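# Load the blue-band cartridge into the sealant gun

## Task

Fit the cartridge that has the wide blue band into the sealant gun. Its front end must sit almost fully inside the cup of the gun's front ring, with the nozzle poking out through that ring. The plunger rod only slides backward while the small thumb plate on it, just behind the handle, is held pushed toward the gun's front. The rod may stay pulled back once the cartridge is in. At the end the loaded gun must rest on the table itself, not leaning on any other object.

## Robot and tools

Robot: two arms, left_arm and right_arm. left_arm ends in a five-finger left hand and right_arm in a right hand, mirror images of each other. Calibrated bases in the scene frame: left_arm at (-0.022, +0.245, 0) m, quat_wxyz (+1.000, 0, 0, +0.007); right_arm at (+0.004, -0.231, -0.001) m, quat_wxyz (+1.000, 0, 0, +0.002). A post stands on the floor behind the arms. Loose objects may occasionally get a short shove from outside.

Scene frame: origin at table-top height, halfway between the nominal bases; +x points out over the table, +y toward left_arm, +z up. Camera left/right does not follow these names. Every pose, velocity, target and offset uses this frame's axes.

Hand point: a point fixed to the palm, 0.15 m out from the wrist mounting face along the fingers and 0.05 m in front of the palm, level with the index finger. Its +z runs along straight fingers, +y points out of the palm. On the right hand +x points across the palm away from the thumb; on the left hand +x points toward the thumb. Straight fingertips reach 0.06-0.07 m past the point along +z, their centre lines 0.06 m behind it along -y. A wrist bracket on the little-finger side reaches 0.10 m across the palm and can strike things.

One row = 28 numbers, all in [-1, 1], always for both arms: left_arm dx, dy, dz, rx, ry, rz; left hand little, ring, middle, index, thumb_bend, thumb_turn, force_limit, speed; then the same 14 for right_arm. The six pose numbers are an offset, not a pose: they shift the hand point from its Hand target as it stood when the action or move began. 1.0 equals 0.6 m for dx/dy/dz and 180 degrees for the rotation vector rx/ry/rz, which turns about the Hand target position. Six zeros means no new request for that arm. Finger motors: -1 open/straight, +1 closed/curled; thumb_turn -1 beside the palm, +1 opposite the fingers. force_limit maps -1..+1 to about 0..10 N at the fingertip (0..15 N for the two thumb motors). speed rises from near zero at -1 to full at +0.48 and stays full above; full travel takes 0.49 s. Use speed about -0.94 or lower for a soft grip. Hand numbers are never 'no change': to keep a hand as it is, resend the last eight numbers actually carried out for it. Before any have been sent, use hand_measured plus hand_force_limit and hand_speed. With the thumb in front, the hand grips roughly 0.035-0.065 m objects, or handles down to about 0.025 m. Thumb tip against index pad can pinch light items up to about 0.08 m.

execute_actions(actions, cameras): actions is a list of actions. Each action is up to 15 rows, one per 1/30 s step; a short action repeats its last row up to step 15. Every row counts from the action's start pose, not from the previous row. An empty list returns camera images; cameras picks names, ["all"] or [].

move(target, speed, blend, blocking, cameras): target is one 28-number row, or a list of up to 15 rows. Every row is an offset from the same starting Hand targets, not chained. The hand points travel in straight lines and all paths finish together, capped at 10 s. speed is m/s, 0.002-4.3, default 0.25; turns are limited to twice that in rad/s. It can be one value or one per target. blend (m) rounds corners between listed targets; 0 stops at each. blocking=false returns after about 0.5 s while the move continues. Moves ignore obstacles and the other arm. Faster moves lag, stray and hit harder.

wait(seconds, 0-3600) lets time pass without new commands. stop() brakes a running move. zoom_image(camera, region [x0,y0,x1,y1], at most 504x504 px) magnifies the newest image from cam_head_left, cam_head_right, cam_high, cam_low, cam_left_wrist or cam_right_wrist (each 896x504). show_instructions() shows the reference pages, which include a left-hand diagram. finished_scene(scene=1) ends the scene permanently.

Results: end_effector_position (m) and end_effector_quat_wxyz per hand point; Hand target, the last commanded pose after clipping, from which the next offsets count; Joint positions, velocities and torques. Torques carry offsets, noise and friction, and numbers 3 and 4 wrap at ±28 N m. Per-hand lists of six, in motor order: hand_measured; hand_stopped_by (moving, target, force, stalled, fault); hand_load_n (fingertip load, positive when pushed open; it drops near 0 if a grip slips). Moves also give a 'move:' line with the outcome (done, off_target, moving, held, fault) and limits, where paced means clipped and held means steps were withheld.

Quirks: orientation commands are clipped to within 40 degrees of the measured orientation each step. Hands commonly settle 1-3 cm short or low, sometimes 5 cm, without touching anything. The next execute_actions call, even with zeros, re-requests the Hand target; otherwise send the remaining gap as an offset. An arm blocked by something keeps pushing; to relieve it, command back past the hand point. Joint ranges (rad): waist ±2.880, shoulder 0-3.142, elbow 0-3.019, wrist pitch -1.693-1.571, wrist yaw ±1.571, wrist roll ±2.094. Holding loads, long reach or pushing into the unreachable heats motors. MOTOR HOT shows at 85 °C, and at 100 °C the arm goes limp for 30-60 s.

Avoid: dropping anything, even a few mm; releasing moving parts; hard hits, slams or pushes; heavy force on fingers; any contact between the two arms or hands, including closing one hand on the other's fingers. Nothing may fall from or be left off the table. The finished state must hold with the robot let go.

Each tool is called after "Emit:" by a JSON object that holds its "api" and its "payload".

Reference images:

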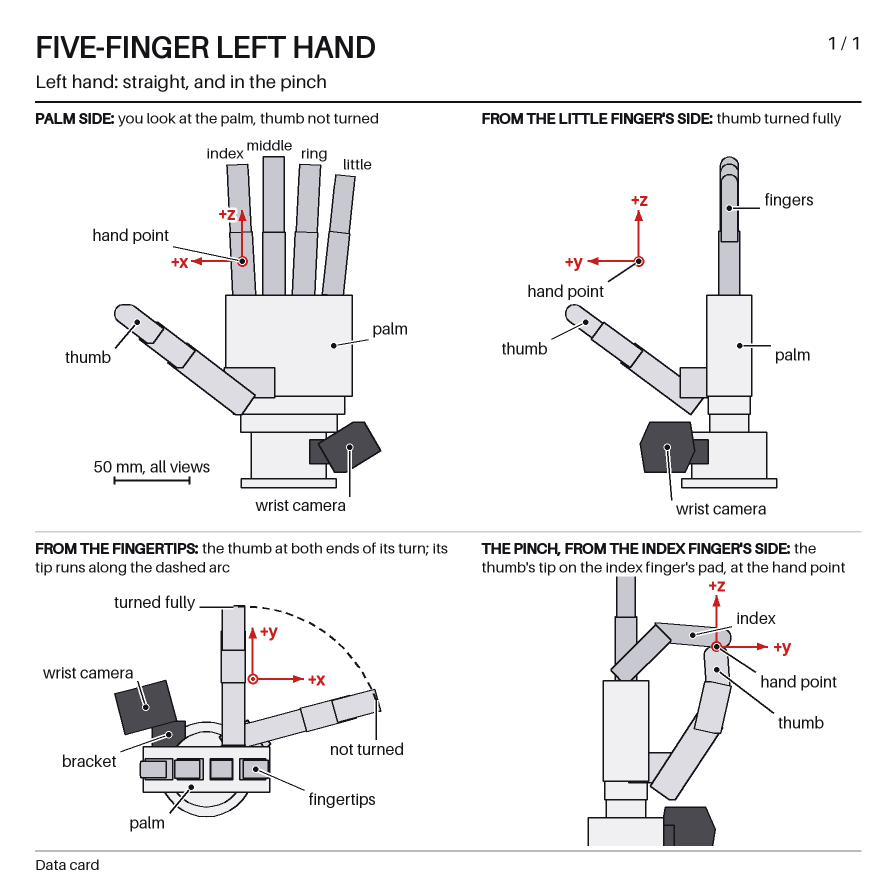

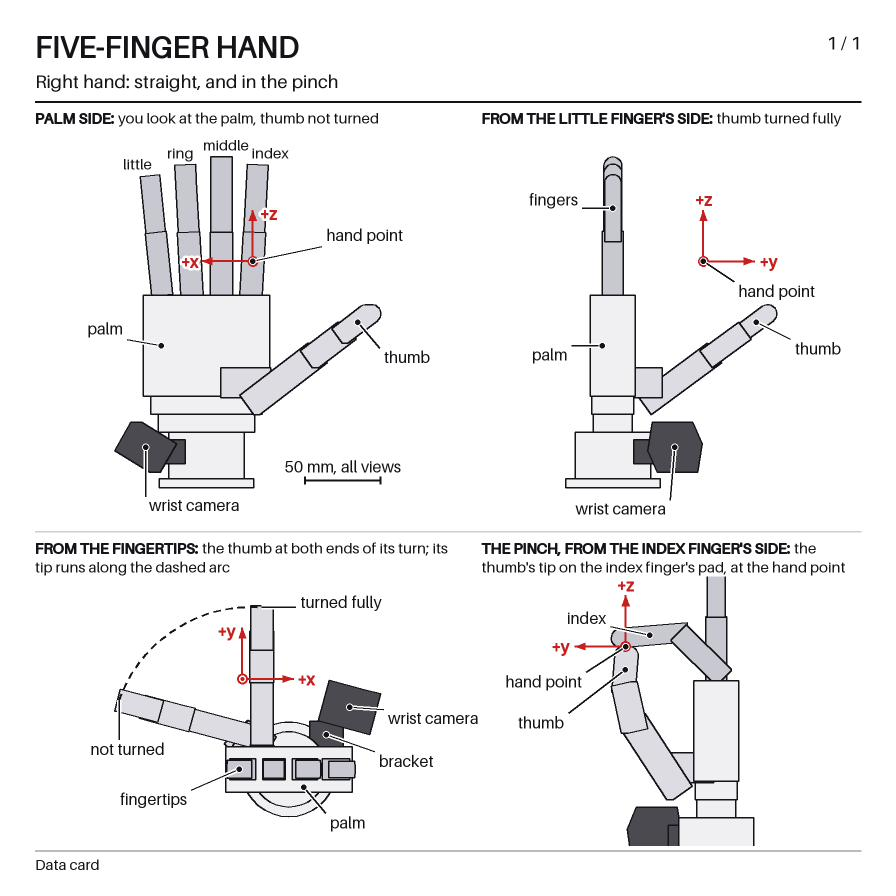

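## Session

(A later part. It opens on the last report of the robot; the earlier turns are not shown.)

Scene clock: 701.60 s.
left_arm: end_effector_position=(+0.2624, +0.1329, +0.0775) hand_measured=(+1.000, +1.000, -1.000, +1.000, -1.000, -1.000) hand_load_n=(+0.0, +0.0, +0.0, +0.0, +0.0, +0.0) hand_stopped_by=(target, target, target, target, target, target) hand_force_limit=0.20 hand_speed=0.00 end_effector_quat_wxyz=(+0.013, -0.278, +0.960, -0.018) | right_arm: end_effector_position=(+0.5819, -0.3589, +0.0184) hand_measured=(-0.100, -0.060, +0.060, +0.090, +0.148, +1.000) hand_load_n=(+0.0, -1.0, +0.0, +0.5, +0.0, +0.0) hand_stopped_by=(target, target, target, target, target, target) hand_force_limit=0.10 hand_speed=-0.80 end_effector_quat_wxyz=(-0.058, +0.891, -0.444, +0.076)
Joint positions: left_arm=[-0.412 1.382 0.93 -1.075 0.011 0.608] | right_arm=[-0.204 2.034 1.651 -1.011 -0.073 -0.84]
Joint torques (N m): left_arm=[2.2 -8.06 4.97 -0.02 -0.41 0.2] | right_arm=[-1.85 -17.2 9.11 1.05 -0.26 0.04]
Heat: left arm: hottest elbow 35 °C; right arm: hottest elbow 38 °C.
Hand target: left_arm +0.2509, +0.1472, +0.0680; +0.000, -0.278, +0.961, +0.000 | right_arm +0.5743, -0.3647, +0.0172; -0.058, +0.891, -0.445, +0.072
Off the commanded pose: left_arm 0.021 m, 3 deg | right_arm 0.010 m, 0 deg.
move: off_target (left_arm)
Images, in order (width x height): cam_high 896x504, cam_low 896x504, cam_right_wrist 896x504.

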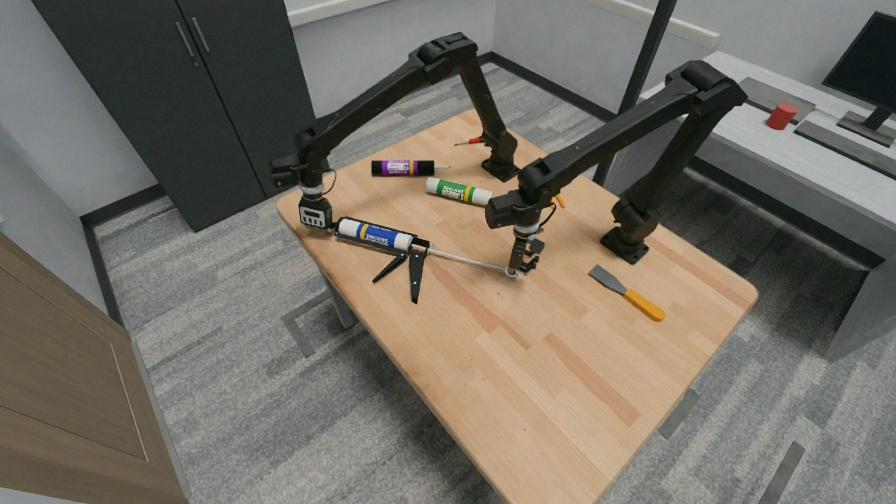

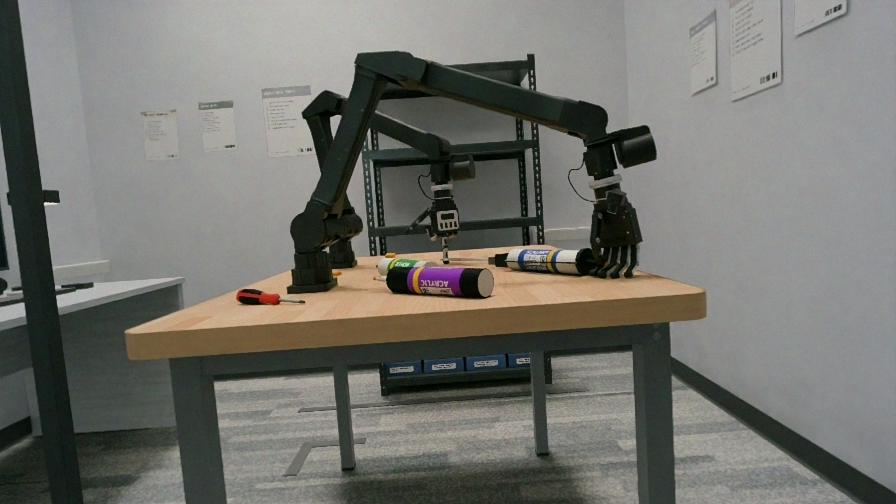

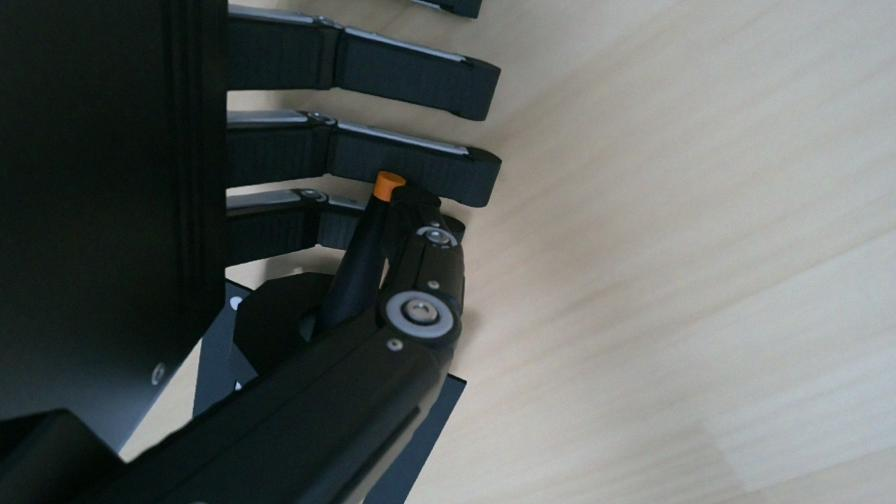

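Emit:
{"api": "execute_actions", "payload": {"actions": [[[0,0,0,0,0,0,1,1,-1,1,-1,-1,0.2,0,0,0,0,0,0,0,-0.1,-0.06,0.03,0.04,-0.05,1,0.1,-0.6]],[[0,0,0,0,0,0,1,1,-1,1,-1,-1,0.2,0,0,0,0,0,0,0,-0.1,-0.06,0.03,0.04,-0.05,1,0.1,-0.6]]], "cameras": ["cam_right_wrist","cam_low"]}}

Emit:
{"api": "zoom_image", "payload": {"camera": "cam_right_wrist", "region": [220, 130, 520, 420]}}

Emit:
{"api": "zoom_image", "payload": {"camera": "cam_low", "region": [540, 235, 620, 285]}}

Scene clock: 703.17 s.
left_arm: end_effector_position=(+0.2625, +0.1330, +0.0775) hand_measured=(+1.000, +1.000, -1.000, +1.000, -1.000, -1.000) hand_load_n=(+0.0, +0.0, +0.0, +0.0, +0.0, +0.0) hand_stopped_by=(target, target, target, target, target, target) hand_force_limit=0.20 hand_speed=0.00 end_effector_quat_wxyz=(+0.013, -0.278, +0.960, -0.018) | right_arm: end_effector_position=(+0.5819, -0.3589, +0.0184) hand_measured=(-0.100, -0.060, +0.030, +0.040, -0.050, +1.000) hand_load_n=(+0.0, -0.5, +0.0, +0.0, +0.0, +0.0) hand_stopped_by=(target, target, target, target, target, target) hand_force_limit=0.10 hand_speed=-0.60 end_effector_quat_wxyz=(-0.058, +0.891, -0.444, +0.076)
Joint positions: left_arm=[-0.412 1.382 0.93 -1.075 0.011 0.609] | right_arm=[-0.204 2.034 1.651 -1.011 -0.073 -0.84]
Joint torques (N m): left_arm=[2.84 -8 5.14 -0.14 -0.4 0.2] | right_arm=[-1.79 -17.2 9.11 1.05 -0.24 0.04]
Heat: left arm: hottest elbow 35 °C; right arm: hottest elbow 37 °C.
Hand target: left_arm +0.2509, +0.1473, +0.0680; +0.000, -0.278, +0.961, +0.000 | right_arm +0.5743, -0.3646, +0.0172; -0.058, +0.891, -0.445, +0.072
Off the commanded pose: left_arm 0.021 m, 3 deg | right_arm 0.010 m, 0 deg.
Step readings (end_effector_position of left_arm | right_arm):
0: (+0.2624, +0.1329, +0.0775) | (+0.5819, -0.3589, +0.0184)
1: (+0.2624, +0.1329, +0.0775) | (+0.5819, -0.3589, +0.0184)
2: (+0.2624, +0.1329, +0.0775) | (+0.5819, -0.3589, +0.0184)
4: (+0.2624, +0.1329, +0.0775) | (+0.5819, -0.3589, +0.0184)
8: (+0.2625, +0.1330, +0.0775) | (+0.5819, -0.3589, +0.0184)
15: (+0.2625, +0.1330, +0.0775) | (+0.5819, -0.3589, +0.0184)
16: (+0.2625, +0.1330, +0.0775) | (+0.5819, -0.3589, +0.0184)
17: (+0.2625, +0.1330, +0.0775) | (+0.5819, -0.3589, +0.0184)
19: (+0.2625, +0.1330, +0.0775) | (+0.5819, -0.3589, +0.0184)
23: (+0.2625, +0.1330, +0.0775) | (+0.5819, -0.3589, +0.0184)
30: (+0.2625, +0.1330, +0.0775) | (+0.5819, -0.3589, +0.0184)
Images, in order (width x height): cam_low 896x504, cam_right_wrist 896x504.

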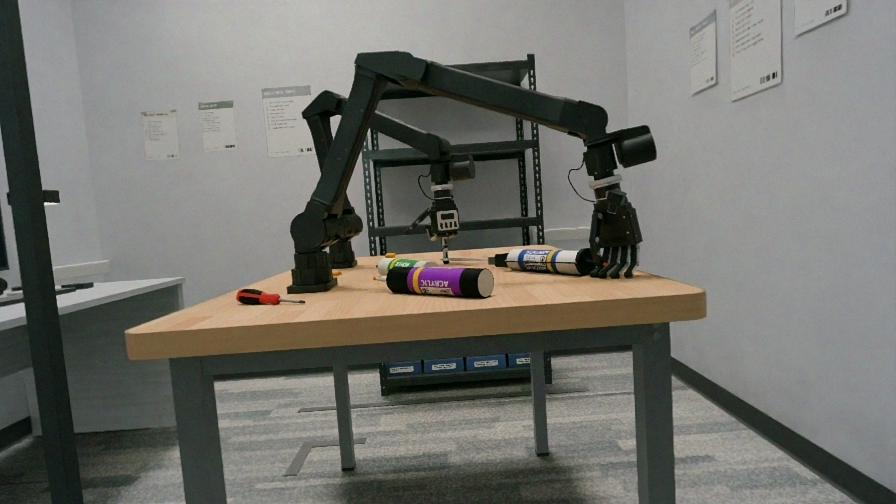

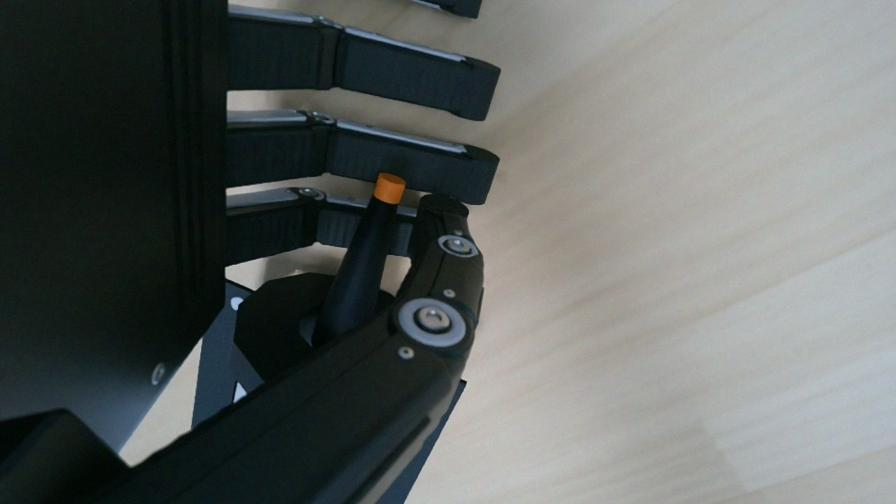

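Scaled by 1.680 from the camera's image (finer frame: 1280x720).

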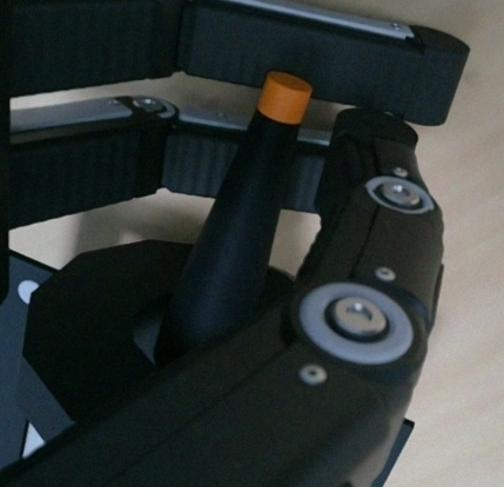

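Scaled by 6.300 from the camera's image (finer frame: 1280x720).

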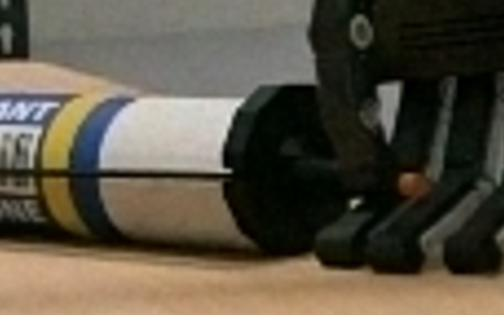

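Emit:
{"api": "move", "payload": {"target": [0,0,0,0,0,0,1,1,-1,1,-1,-1,0.2,0,-0.006,0.024,0,0,0,0,-0.1,-0.06,0.03,0.04,-0.1,1,0.1,-0.6], "speed": 0.03, "cameras": ["cam_right_wrist","cam_low"]}}

Emit:
{"api": "zoom_image", "payload": {"camera": "cam_right_wrist", "region": [220, 130, 520, 420]}}

Scene clock: 704.30 s.
left_arm: end_effector_position=(+0.2626, +0.1333, +0.0775) hand_measured=(+1.000, +1.000, -1.000, +1.000, -1.000, -1.000) hand_load_n=(+0.0, +0.0, +0.0, +0.0, -0.5, +0.0) hand_stopped_by=(target, target, target, target, target, target) hand_force_limit=0.20 hand_speed=0.00 end_effector_quat_wxyz=(+0.013, -0.278, +0.960, -0.018) | right_arm: end_effector_position=(+0.5764, -0.3578, +0.0184) hand_measured=(-0.100, -0.060, +0.030, +0.040, -0.100, +1.000) hand_load_n=(+0.0, +0.0, +0.0, +0.0, +0.0, +0.0) hand_stopped_by=(target, target, target, target, target, target) hand_force_limit=0.10 hand_speed=-0.60 end_effector_quat_wxyz=(-0.059, +0.891, -0.444, +0.076)
Joint positions: left_arm=[-0.411 1.382 0.93 -1.075 0.011 0.61] | right_arm=[-0.204 2.019 1.627 -1.001 -0.073 -0.84]
Joint torques (N m): left_arm=[2.55 -8.06 5.12 -0.17 -0.4 0.2] | right_arm=[0.03 -17.14 8.81 1.13 -0.1 0.24]
Heat: left arm: hottest elbow 35 °C; right arm: hottest elbow 37 °C.
Hand target: left_arm +0.2509, +0.1472, +0.0680; +0.000, -0.278, +0.961, +0.000 | right_arm +0.5707, -0.3502, +0.0172; -0.058, +0.891, -0.445, +0.072
Off the commanded pose: left_arm 0.021 m, 3 deg | right_arm 0.010 m, 1 deg.
move: done
Images, in order (width x height): cam_low 896x504, cam_right_wrist 896x504.

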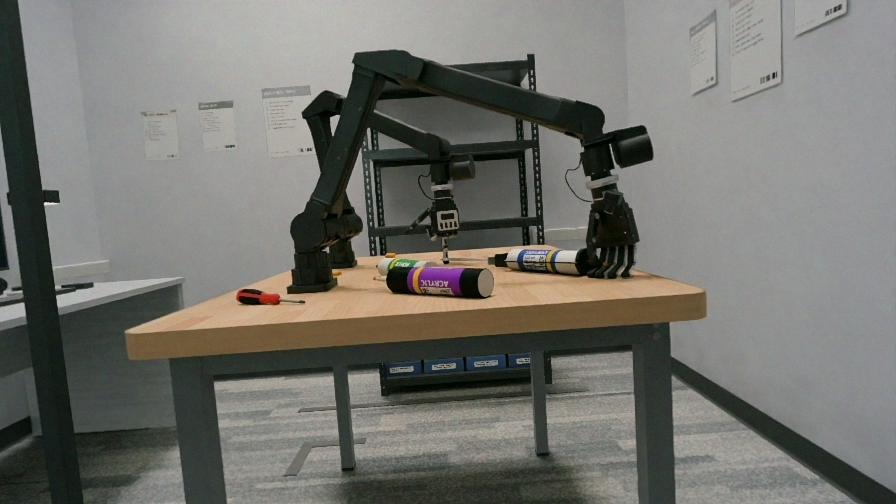

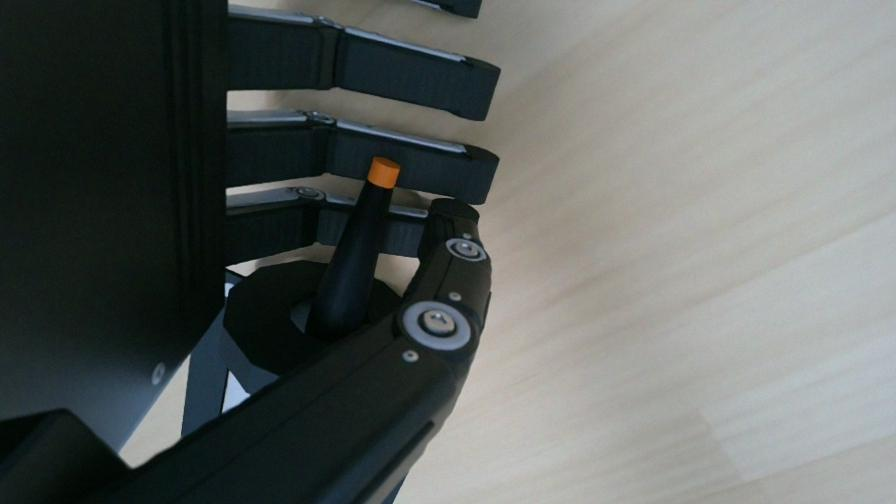

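Scaled by 1.680 from the camera's image (finer frame: 1280x720).

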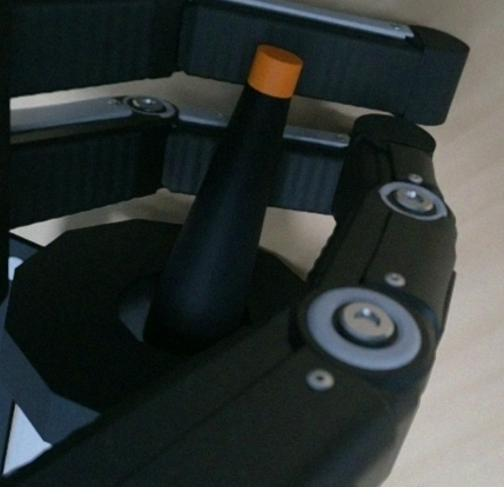

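Emit:
{"api": "move", "payload": {"target": [0,0,0,0,0,0,1,1,-1,1,-1,-1,0.2,0,0.003,0.01,0,0,0,0,-0.1,-0.06,0.03,0.04,-0.1,1,0.1,-0.6], "speed": 0.03, "cameras": ["cam_right_wrist","cam_low"]}}

Emit:
{"api": "zoom_image", "payload": {"camera": "cam_right_wrist", "region": [220, 130, 520, 420]}}

Emit:
{"api": "zoom_image", "payload": {"camera": "cam_low", "region": [540, 225, 650, 295]}}

Scene clock: 705.07 s.
left_arm: end_effector_position=(+0.2626, +0.1333, +0.0775) hand_measured=(+1.000, +1.000, -1.000, +1.000, -1.000, -1.000) hand_load_n=(+0.0, +0.0, +0.0, +0.0, +0.0, +0.0) hand_stopped_by=(target, target, target, target, target, target) hand_force_limit=0.20 hand_speed=0.00 end_effector_quat_wxyz=(+0.013, -0.278, +0.960, -0.018) | right_arm: end_effector_position=(+0.5771, -0.3546, +0.0185) hand_measured=(-0.100, -0.060, +0.030, +0.040, -0.100, +1.000) hand_load_n=(+0.0, -0.5, +0.0, +0.0, +0.0, +0.0) hand_stopped_by=(target, target, target, target, target, target) hand_force_limit=0.10 hand_speed=-0.60 end_effector_quat_wxyz=(-0.057, +0.891, -0.443, +0.076)
Joint positions: left_arm=[-0.411 1.382 0.93 -1.075 0.011 0.61] | right_arm=[-0.198 2.019 1.627 -1.001 -0.07 -0.835]
Joint torques (N m): left_arm=[1.96 -8.12 4.92 -0.1 -0.38 0.23] | right_arm=[0.32 -17.03 9.06 1.1 -0.18 0.29]
Heat: left arm: hottest elbow 35 °C; right arm: hottest elbow 37 °C.
Hand target: left_arm +0.2509, +0.1472, +0.0680; +0.000, -0.278, +0.961, +0.000 | right_arm +0.5726, -0.3441, +0.0172; -0.058, +0.891, -0.445, +0.072
Off the commanded pose: left_arm 0.021 m, 3 deg | right_arm 0.012 m, 1 deg.
move: off_target (right_arm)
Images, in order (width x height): cam_low 896x504, cam_right_wrist 896x504.

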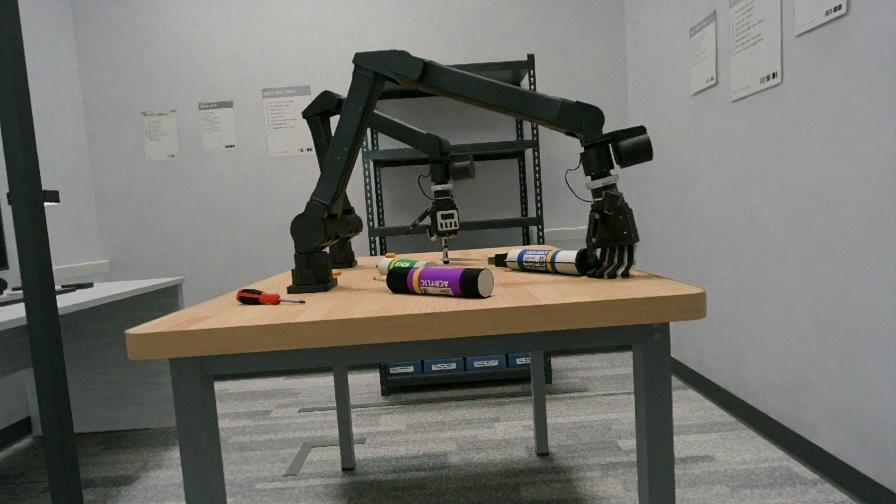

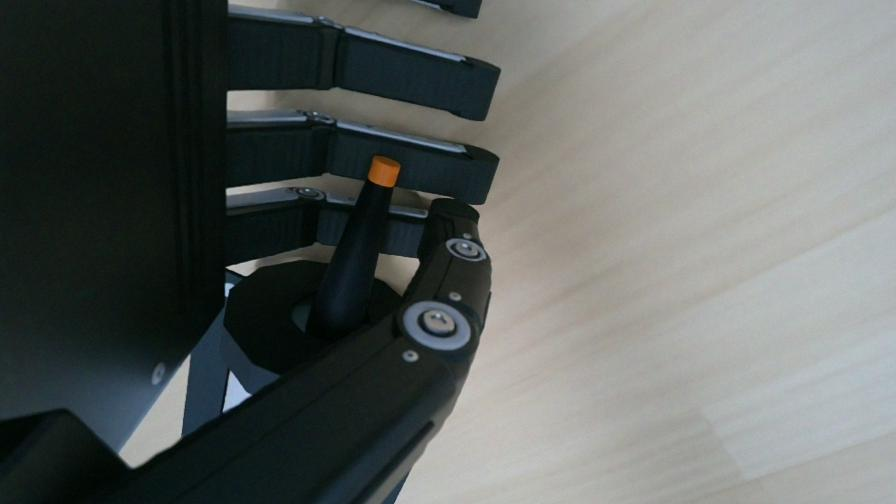

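Scaled by 1.680 from the camera's image (finer frame: 1280x720).

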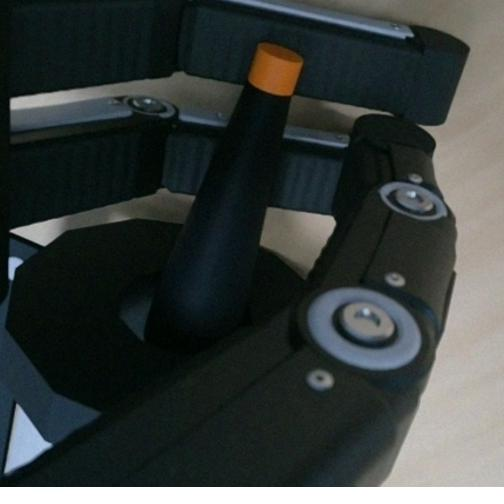

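Scaled by 4.582 from the camera's image (finer frame: 1280x720).

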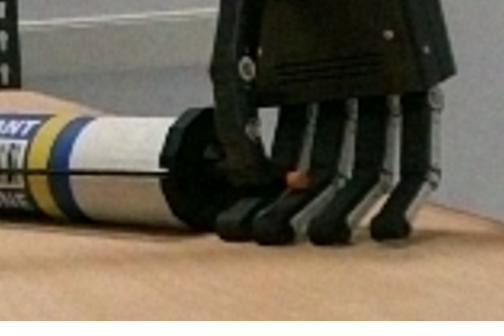

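Emit:
{"api": "move", "payload": {"target": [0,0,0,0,0,0,1,1,-1,1,-1,-1,0.2,0,0.015,0.004,0,0,0,0,-0.1,-0.06,0.03,0.04,-0.1,1,0.1,-0.6], "speed": 0.03, "cameras": ["cam_right_wrist","cam_low"]}}

Emit:
{"api": "zoom_image", "payload": {"camera": "cam_right_wrist", "region": [220, 130, 520, 420]}}

Scene clock: 706.03 s.
left_arm: end_effector_position=(+0.2626, +0.1333, +0.0776) hand_measured=(+1.000, +1.000, -1.000, +1.000, -1.000, -1.000) hand_load_n=(+0.0, +0.0, +0.0, +0.0, -0.5, +0.0) hand_stopped_by=(target, target, target, target, target, target) hand_force_limit=0.20 hand_speed=0.00 end_effector_quat_wxyz=(+0.014, -0.278, +0.960, -0.018) | right_arm: end_effector_position=(+0.5776, -0.3487, +0.0185) hand_measured=(-0.100, -0.060, +0.030, +0.040, -0.100, +1.000) hand_load_n=(+0.0, -0.5, +0.0, +0.5, +0.0, +0.0) hand_stopped_by=(target, target, target, target, target, target) hand_force_limit=0.10 hand_speed=-0.60 end_effector_quat_wxyz=(-0.057, +0.891, -0.444, +0.075)
Joint positions: left_arm=[-0.411 1.382 0.93 -1.075 0.011 0.61] | right_arm=[-0.188 2.019 1.627 -1.002 -0.068 -0.826]
Joint torques (N m): left_arm=[2.49 -8.23 5.11 0.05 -0.36 0.16] | right_arm=[0.09 -15.62 12.1 0.62 -0.18 0.29]
Heat: left arm: hottest elbow 35 °C; right arm: hottest elbow 37 °C.
Hand target: left_arm +0.2509, +0.1472, +0.0680; +0.000, -0.278, +0.961, +0.000 | right_arm +0.5814, -0.3419, +0.0172; -0.058, +0.891, -0.446, +0.072
Off the commanded pose: left_arm 0.021 m, 3 deg | right_arm 0.008 m, 0 deg.
move: done
Images, in order (width x height): cam_low 896x504, cam_right_wrist 896x504.

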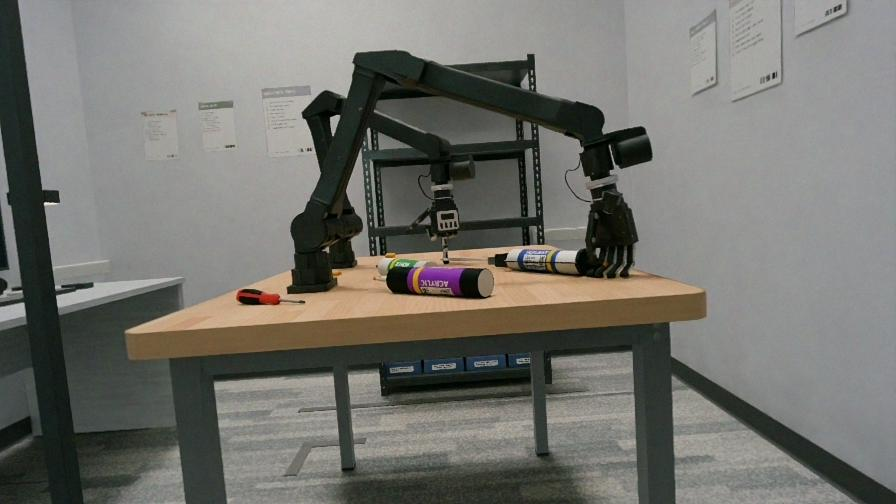

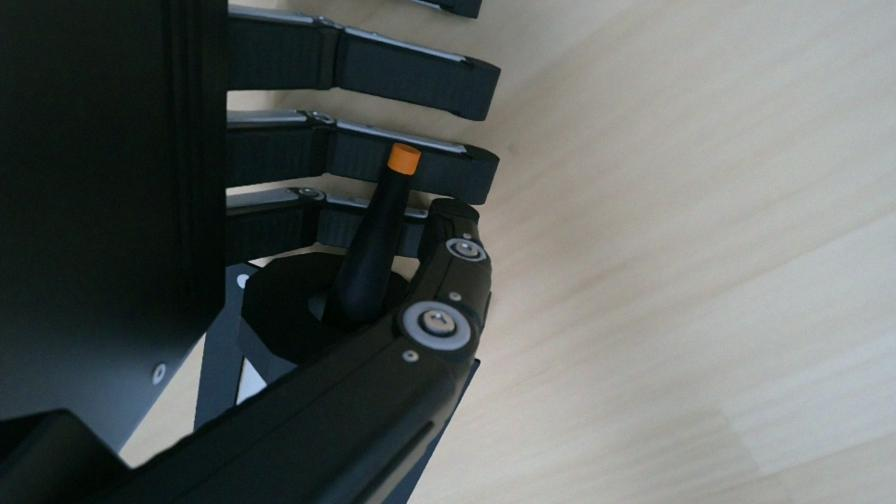

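Scaled by 1.680 from the camera's image (finer frame: 1280x720).

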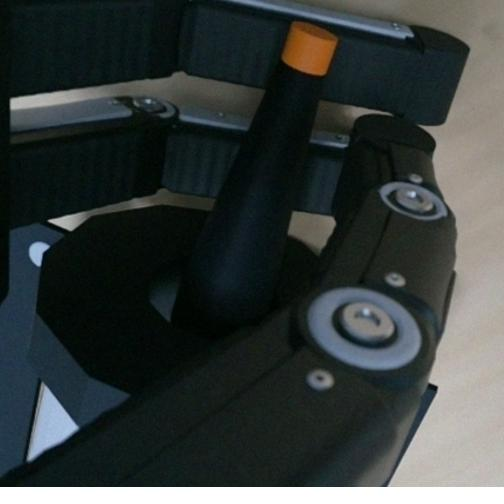

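Emit:
{"api": "execute_actions", "payload": {"actions": [[[0,0,0,0,0,0,1,1,-1,1,-1,-1,0.2,0,0,0,0,0,0,0,-0.1,-0.06,0.05,0.06,0.05,1,0.1,-0.6]],[[0,0,0,0,0,0,1,1,-1,1,-1,-1,0.2,0,0,0,0,0,0,0,-0.1,-0.06,0.05,0.07,0.1,1,0.1,-0.8]]], "cameras": ["cam_right_wrist","cam_low"]}}

Emit:
{"api": "zoom_image", "payload": {"camera": "cam_right_wrist", "region": [220, 130, 520, 420]}}

Emit:
{"api": "zoom_image", "payload": {"camera": "cam_low", "region": [540, 235, 620, 285]}}

Scene clock: 707.43 s.
left_arm: end_effector_position=(+0.2626, +0.1333, +0.0776) hand_measured=(+1.000, +1.000, -1.000, +1.000, -1.000, -1.000) hand_load_n=(+0.0, +0.0, +0.0, +0.0, +0.0, +0.0) hand_stopped_by=(target, target, target, target, target, target) hand_force_limit=0.20 hand_speed=0.00 end_effector_quat_wxyz=(+0.014, -0.278, +0.960, -0.018) | right_arm: end_effector_position=(+0.5776, -0.3487, +0.0185) hand_measured=(-0.100, -0.060, +0.050, +0.070, +0.100, +1.000) hand_load_n=(+0.0, -0.5, +0.0, +0.5, +0.0, +0.0) hand_stopped_by=(target, target, target, target, target, target) hand_force_limit=0.10 hand_speed=-0.80 end_effector_quat_wxyz=(-0.057, +0.891, -0.444, +0.075)
Joint positions: left_arm=[-0.411 1.382 0.93 -1.075 0.011 0.61] | right_arm=[-0.188 2.019 1.627 -1.002 -0.068 -0.826]
Joint torques (N m): left_arm=[2.14 -7.47 5.22 0.06 -0.41 0.23] | right_arm=[0.09 -15.62 12.11 0.62 -0.18 0.26]
Heat: left arm: hottest elbow 35 °C; right arm: hottest elbow 37 °C.
Hand target: left_arm +0.2509, +0.1472, +0.0680; +0.000, -0.278, +0.961, +0.000 | right_arm +0.5814, -0.3419, +0.0172; -0.058, +0.891, -0.445, +0.072
Off the commanded pose: left_arm 0.021 m, 3 deg | right_arm 0.008 m, 0 deg.
Step readings (end_effector_position of left_arm | right_arm):
0: (+0.2626, +0.1333, +0.0776) | (+0.5776, -0.3487, +0.0185)
1: (+0.2626, +0.1333, +0.0776) | (+0.5776, -0.3487, +0.0185)
2: (+0.2626, +0.1333, +0.0776) | (+0.5776, -0.3487, +0.0185)
4: (+0.2626, +0.1333, +0.0776) | (+0.5776, -0.3487, +0.0185)
8: (+0.2626, +0.1333, +0.0776) | (+0.5776, -0.3487, +0.0185)
15: (+0.2626, +0.1333, +0.0776) | (+0.5776, -0.3487, +0.0185)
16: (+0.2626, +0.1333, +0.0776) | (+0.5776, -0.3487, +0.0185)
17: (+0.2626, +0.1333, +0.0776) | (+0.5776, -0.3487, +0.0185)
19: (+0.2626, +0.1333, +0.0776) | (+0.5776, -0.3487, +0.0185)
23: (+0.2626, +0.1333, +0.0776) | (+0.5776, -0.3487, +0.0185)
30: (+0.2626, +0.1333, +0.0776) | (+0.5776, -0.3487, +0.0185)
Images, in order (width x height): cam_low 896x504, cam_right_wrist 896x504.

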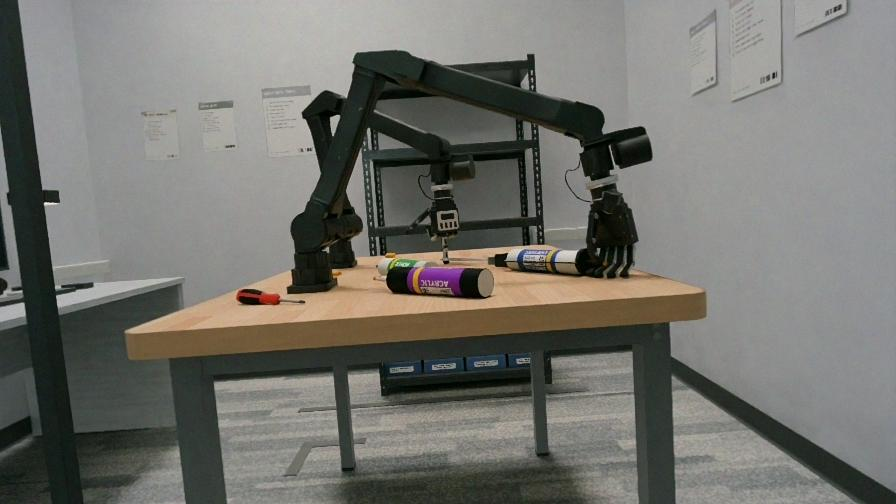

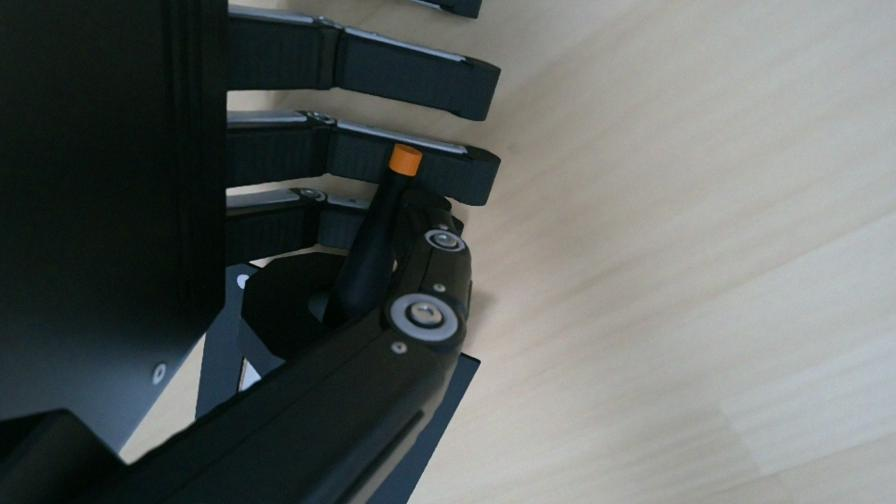

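Scaled by 1.680 from the camera's image (finer frame: 1280x720).

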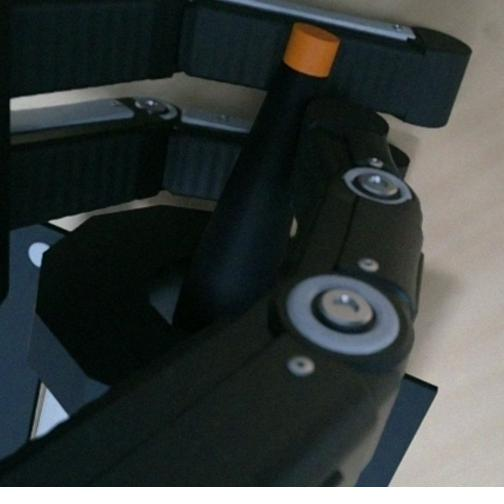

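Scaled by 6.300 from the camera's image (finer frame: 1280x720).

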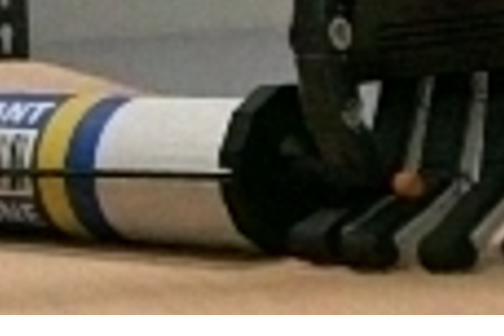

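Emit:
{"api": "execute_actions", "payload": {"actions": [[[0,0,0,0,0,0,1,1,-1,1,-1,-1,0.2,0,0,0,0,0,0,0,-0.1,-0.06,0.06,0.09,0.14,1,0.1,-0.8]],[[0,0,0,0,0,0,1,1,-1,1,-1,-1,0.2,0,0,0,0,0,0,0,-0.1,-0.06,0.06,0.1,0.15,1,0.1,-0.8]]], "cameras": ["cam_right_wrist","cam_low"]}}

Emit:
{"api": "zoom_image", "payload": {"camera": "cam_right_wrist", "region": [220, 130, 520, 420]}}

Emit:
{"api": "zoom_image", "payload": {"camera": "cam_low", "region": [540, 235, 620, 285]}}

Scene clock: 708.80 s.
left_arm: end_effector_position=(+0.2626, +0.1333, +0.0776) hand_measured=(+1.000, +1.000, -1.000, +1.000, -1.000, -1.000) hand_load_n=(+0.0, +0.0, +0.0, +0.0, +0.0, +0.0) hand_stopped_by=(target, target, target, target, target, target) hand_force_limit=0.20 hand_speed=0.00 end_effector_quat_wxyz=(+0.014, -0.278, +0.960, -0.018) | right_arm: end_effector_position=(+0.5776, -0.3487, +0.0185) hand_measured=(-0.100, -0.060, +0.060, +0.100, +0.150, +1.000) hand_load_n=(+0.0, -0.5, +0.0, +1.5, +1.5, +0.0) hand_stopped_by=(target, target, target, target, target, target) hand_force_limit=0.10 hand_speed=-0.80 end_effector_quat_wxyz=(-0.057, +0.891, -0.444, +0.075)
Joint positions: left_arm=[-0.411 1.382 0.93 -1.075 0.011 0.61] | right_arm=[-0.188 2.019 1.627 -1.002 -0.068 -0.825]
Joint torques (N m): left_arm=[2.43 -8.35 5.16 -0.01 -0.36 0.2] | right_arm=[0.09 -15.62 12.11 0.62 -0.19 0.26]
Heat: left arm: hottest elbow 35 °C; right arm: hottest elbow 37 °C.
Hand target: left_arm +0.2509, +0.1472, +0.0680; +0.000, -0.278, +0.961, +0.000 | right_arm +0.5814, -0.3419, +0.0172; -0.058, +0.891, -0.445, +0.072
Off the commanded pose: left_arm 0.021 m, 3 deg | right_arm 0.008 m, 0 deg.
Step readings (end_effector_position of left_arm | right_arm):
0: (+0.2626, +0.1333, +0.0776) | (+0.5776, -0.3487, +0.0185)
1: (+0.2626, +0.1333, +0.0776) | (+0.5776, -0.3487, +0.0185)
2: (+0.2626, +0.1333, +0.0776) | (+0.5776, -0.3487, +0.0185)
4: (+0.2626, +0.1333, +0.0776) | (+0.5776, -0.3487, +0.0185)
8: (+0.2626, +0.1333, +0.0776) | (+0.5776, -0.3487, +0.0185)
15: (+0.2626, +0.1333, +0.0776) | (+0.5776, -0.3487, +0.0185)
16: (+0.2626, +0.1333, +0.0776) | (+0.5776, -0.3487, +0.0185)
17: (+0.2626, +0.1333, +0.0776) | (+0.5776, -0.3487, +0.0185)
19: (+0.2626, +0.1333, +0.0776) | (+0.5776, -0.3487, +0.0185)
23: (+0.2626, +0.1333, +0.0776) | (+0.5776, -0.3487, +0.0185)
30: (+0.2626, +0.1333, +0.0776) | (+0.5776, -0.3487, +0.0185)
Images, in order (width x height): cam_low 896x504, cam_right_wrist 896x504.

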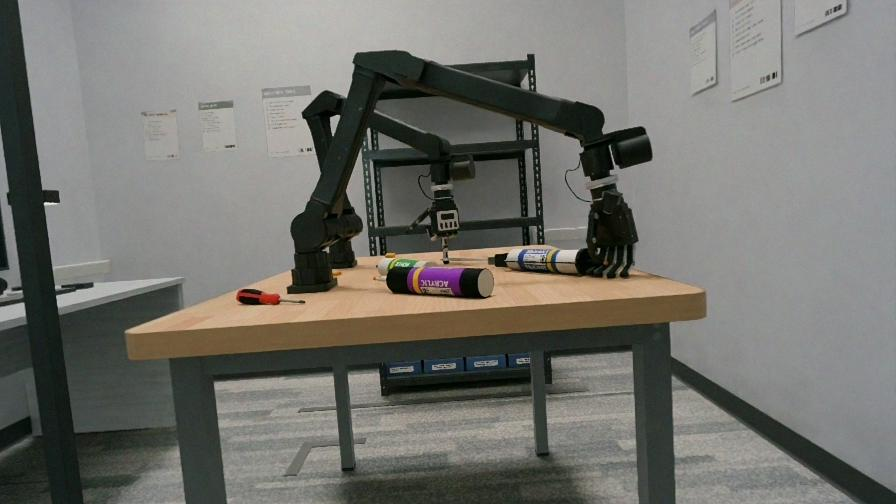

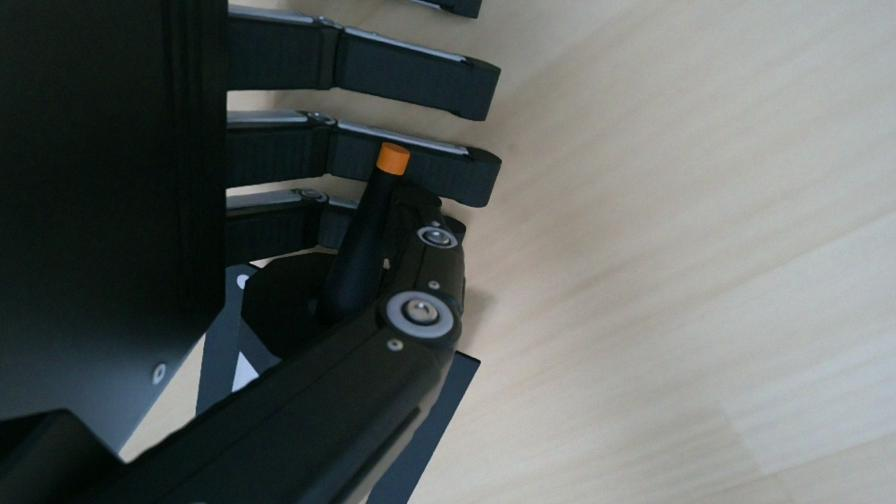

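Scaled by 1.680 from the camera's image (finer frame: 1280x720).

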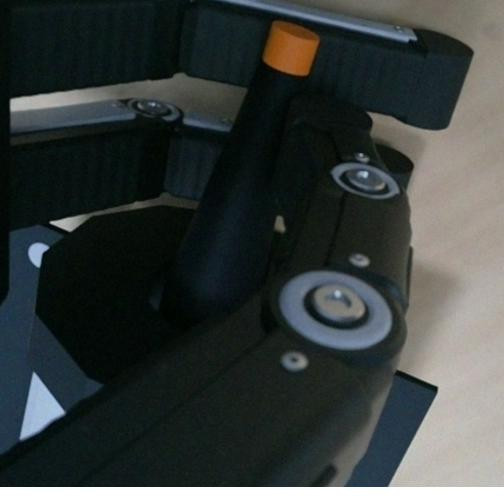

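Scaled by 6.300 from the camera's image (finer frame: 1280x720).

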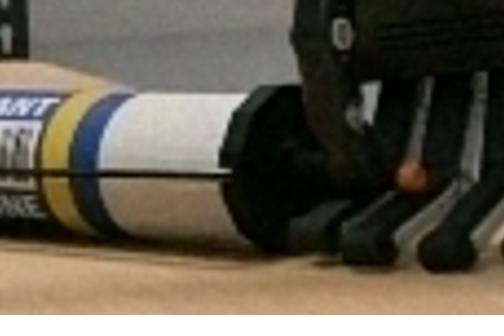

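Emit:
{"api": "execute_actions", "payload": {"actions": [[[0,0,0,0,0,0,1,1,-1,1,-1,-1,0.2,0,-0.005,0,0,0,0,0,-0.1,-0.06,0.06,0.11,0.165,1,0.1,-0.8]],[[0,0,0,0,0,0,1,1,-1,1,-1,-1,0.2,0,-0.008,-0.002,0,0,0,0,-0.1,-0.06,0.06,0.115,0.17,1,0.1,-0.8]]], "cameras": ["cam_right_wrist","cam_low"]}}

Emit:
{"api": "zoom_image", "payload": {"camera": "cam_right_wrist", "region": [220, 130, 520, 420]}}

Emit:
{"api": "zoom_image", "payload": {"camera": "cam_low", "region": [540, 235, 620, 285]}}

Scene clock: 710.27 s.
left_arm: end_effector_position=(+0.2626, +0.1333, +0.0776) hand_measured=(+1.000, +1.000, -1.000, +1.000, -1.000, -1.000) hand_load_n=(+0.0, +0.0, +0.0, +0.0, +0.0, +0.0) hand_stopped_by=(target, target, target, target, target, target) hand_force_limit=0.20 hand_speed=0.00 end_effector_quat_wxyz=(+0.014, -0.278, +0.960, -0.018) | right_arm: end_effector_position=(+0.5776, -0.3487, +0.0185) hand_measured=(-0.100, -0.060, +0.060, +0.114, +0.168, +1.000) hand_load_n=(+0.0, -0.5, +0.0, +1.5, +2.0, +0.0) hand_stopped_by=(target, target, target, target, target, target) hand_force_limit=0.10 hand_speed=-0.80 end_effector_quat_wxyz=(-0.057, +0.891, -0.444, +0.075)
Joint positions: left_arm=[-0.411 1.382 0.93 -1.075 0.011 0.61] | right_arm=[-0.188 2.019 1.627 -1.002 -0.068 -0.825]
Joint torques (N m): left_arm=[2.37 -8 5.11 -0.16 -0.4 0.22] | right_arm=[-0.26 -16.85 9.42 1.1 -0.22 0.21]
Heat: left arm: hottest elbow 35 °C; right arm: hottest elbow 37 °C.
Hand target: left_arm +0.2509, +0.1472, +0.0680; +0.000, -0.278, +0.961, +0.000 | right_arm +0.5737, -0.3431, +0.0172; -0.058, +0.891, -0.445, +0.072
Off the commanded pose: left_arm 0.021 m, 3 deg | right_arm 0.007 m, 0 deg.
Step readings (end_effector_position of left_arm | right_arm):
0: (+0.2626, +0.1333, +0.0776) | (+0.5776, -0.3487, +0.0185)
1: (+0.2626, +0.1333, +0.0776) | (+0.5776, -0.3487, +0.0185)
2: (+0.2626, +0.1333, +0.0776) | (+0.5776, -0.3487, +0.0185)
4: (+0.2626, +0.1333, +0.0776) | (+0.5776, -0.3487, +0.0185)
8: (+0.2626, +0.1333, +0.0776) | (+0.5776, -0.3487, +0.0185)
15: (+0.2626, +0.1333, +0.0776) | (+0.5776, -0.3487, +0.0185)
16: (+0.2626, +0.1333, +0.0776) | (+0.5776, -0.3487, +0.0185)
17: (+0.2626, +0.1333, +0.0776) | (+0.5776, -0.3487, +0.0185)
19: (+0.2626, +0.1333, +0.0776) | (+0.5776, -0.3487, +0.0185)
23: (+0.2626, +0.1333, +0.0776) | (+0.5776, -0.3487, +0.0185)
30: (+0.2626, +0.1333, +0.0776) | (+0.5776, -0.3487, +0.0185)
Images, in order (width x height): cam_low 896x504, cam_right_wrist 896x504.

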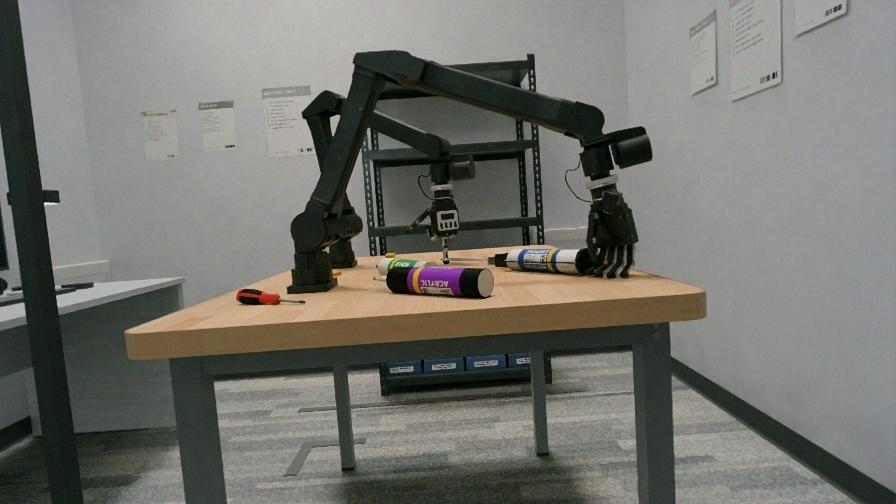

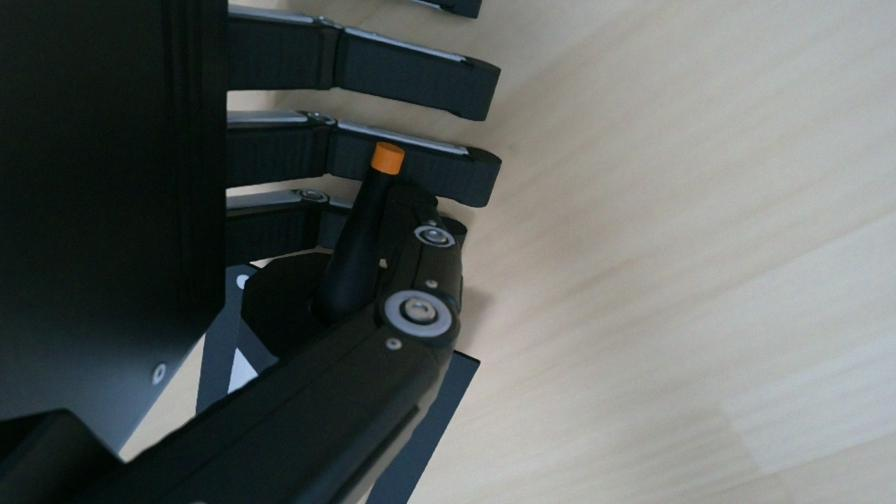

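Scaled by 1.680 from the camera's image (finer frame: 1280x720).

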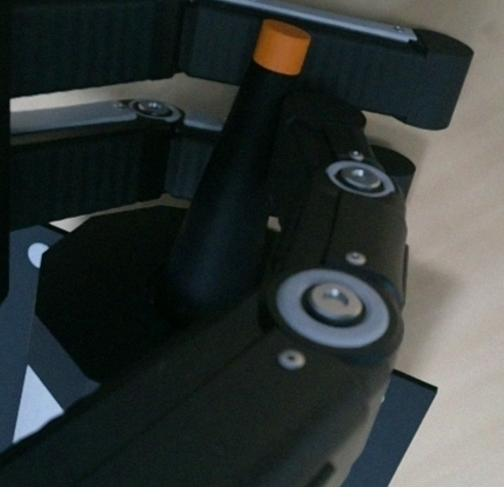

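Scaled by 6.300 from the camera's image (finer frame: 1280x720).

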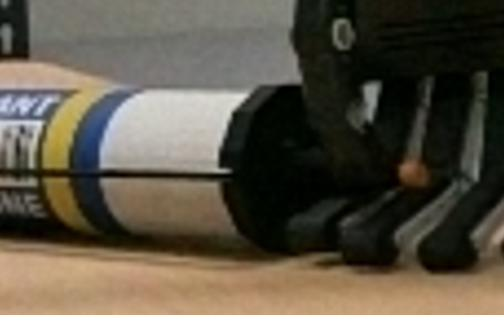

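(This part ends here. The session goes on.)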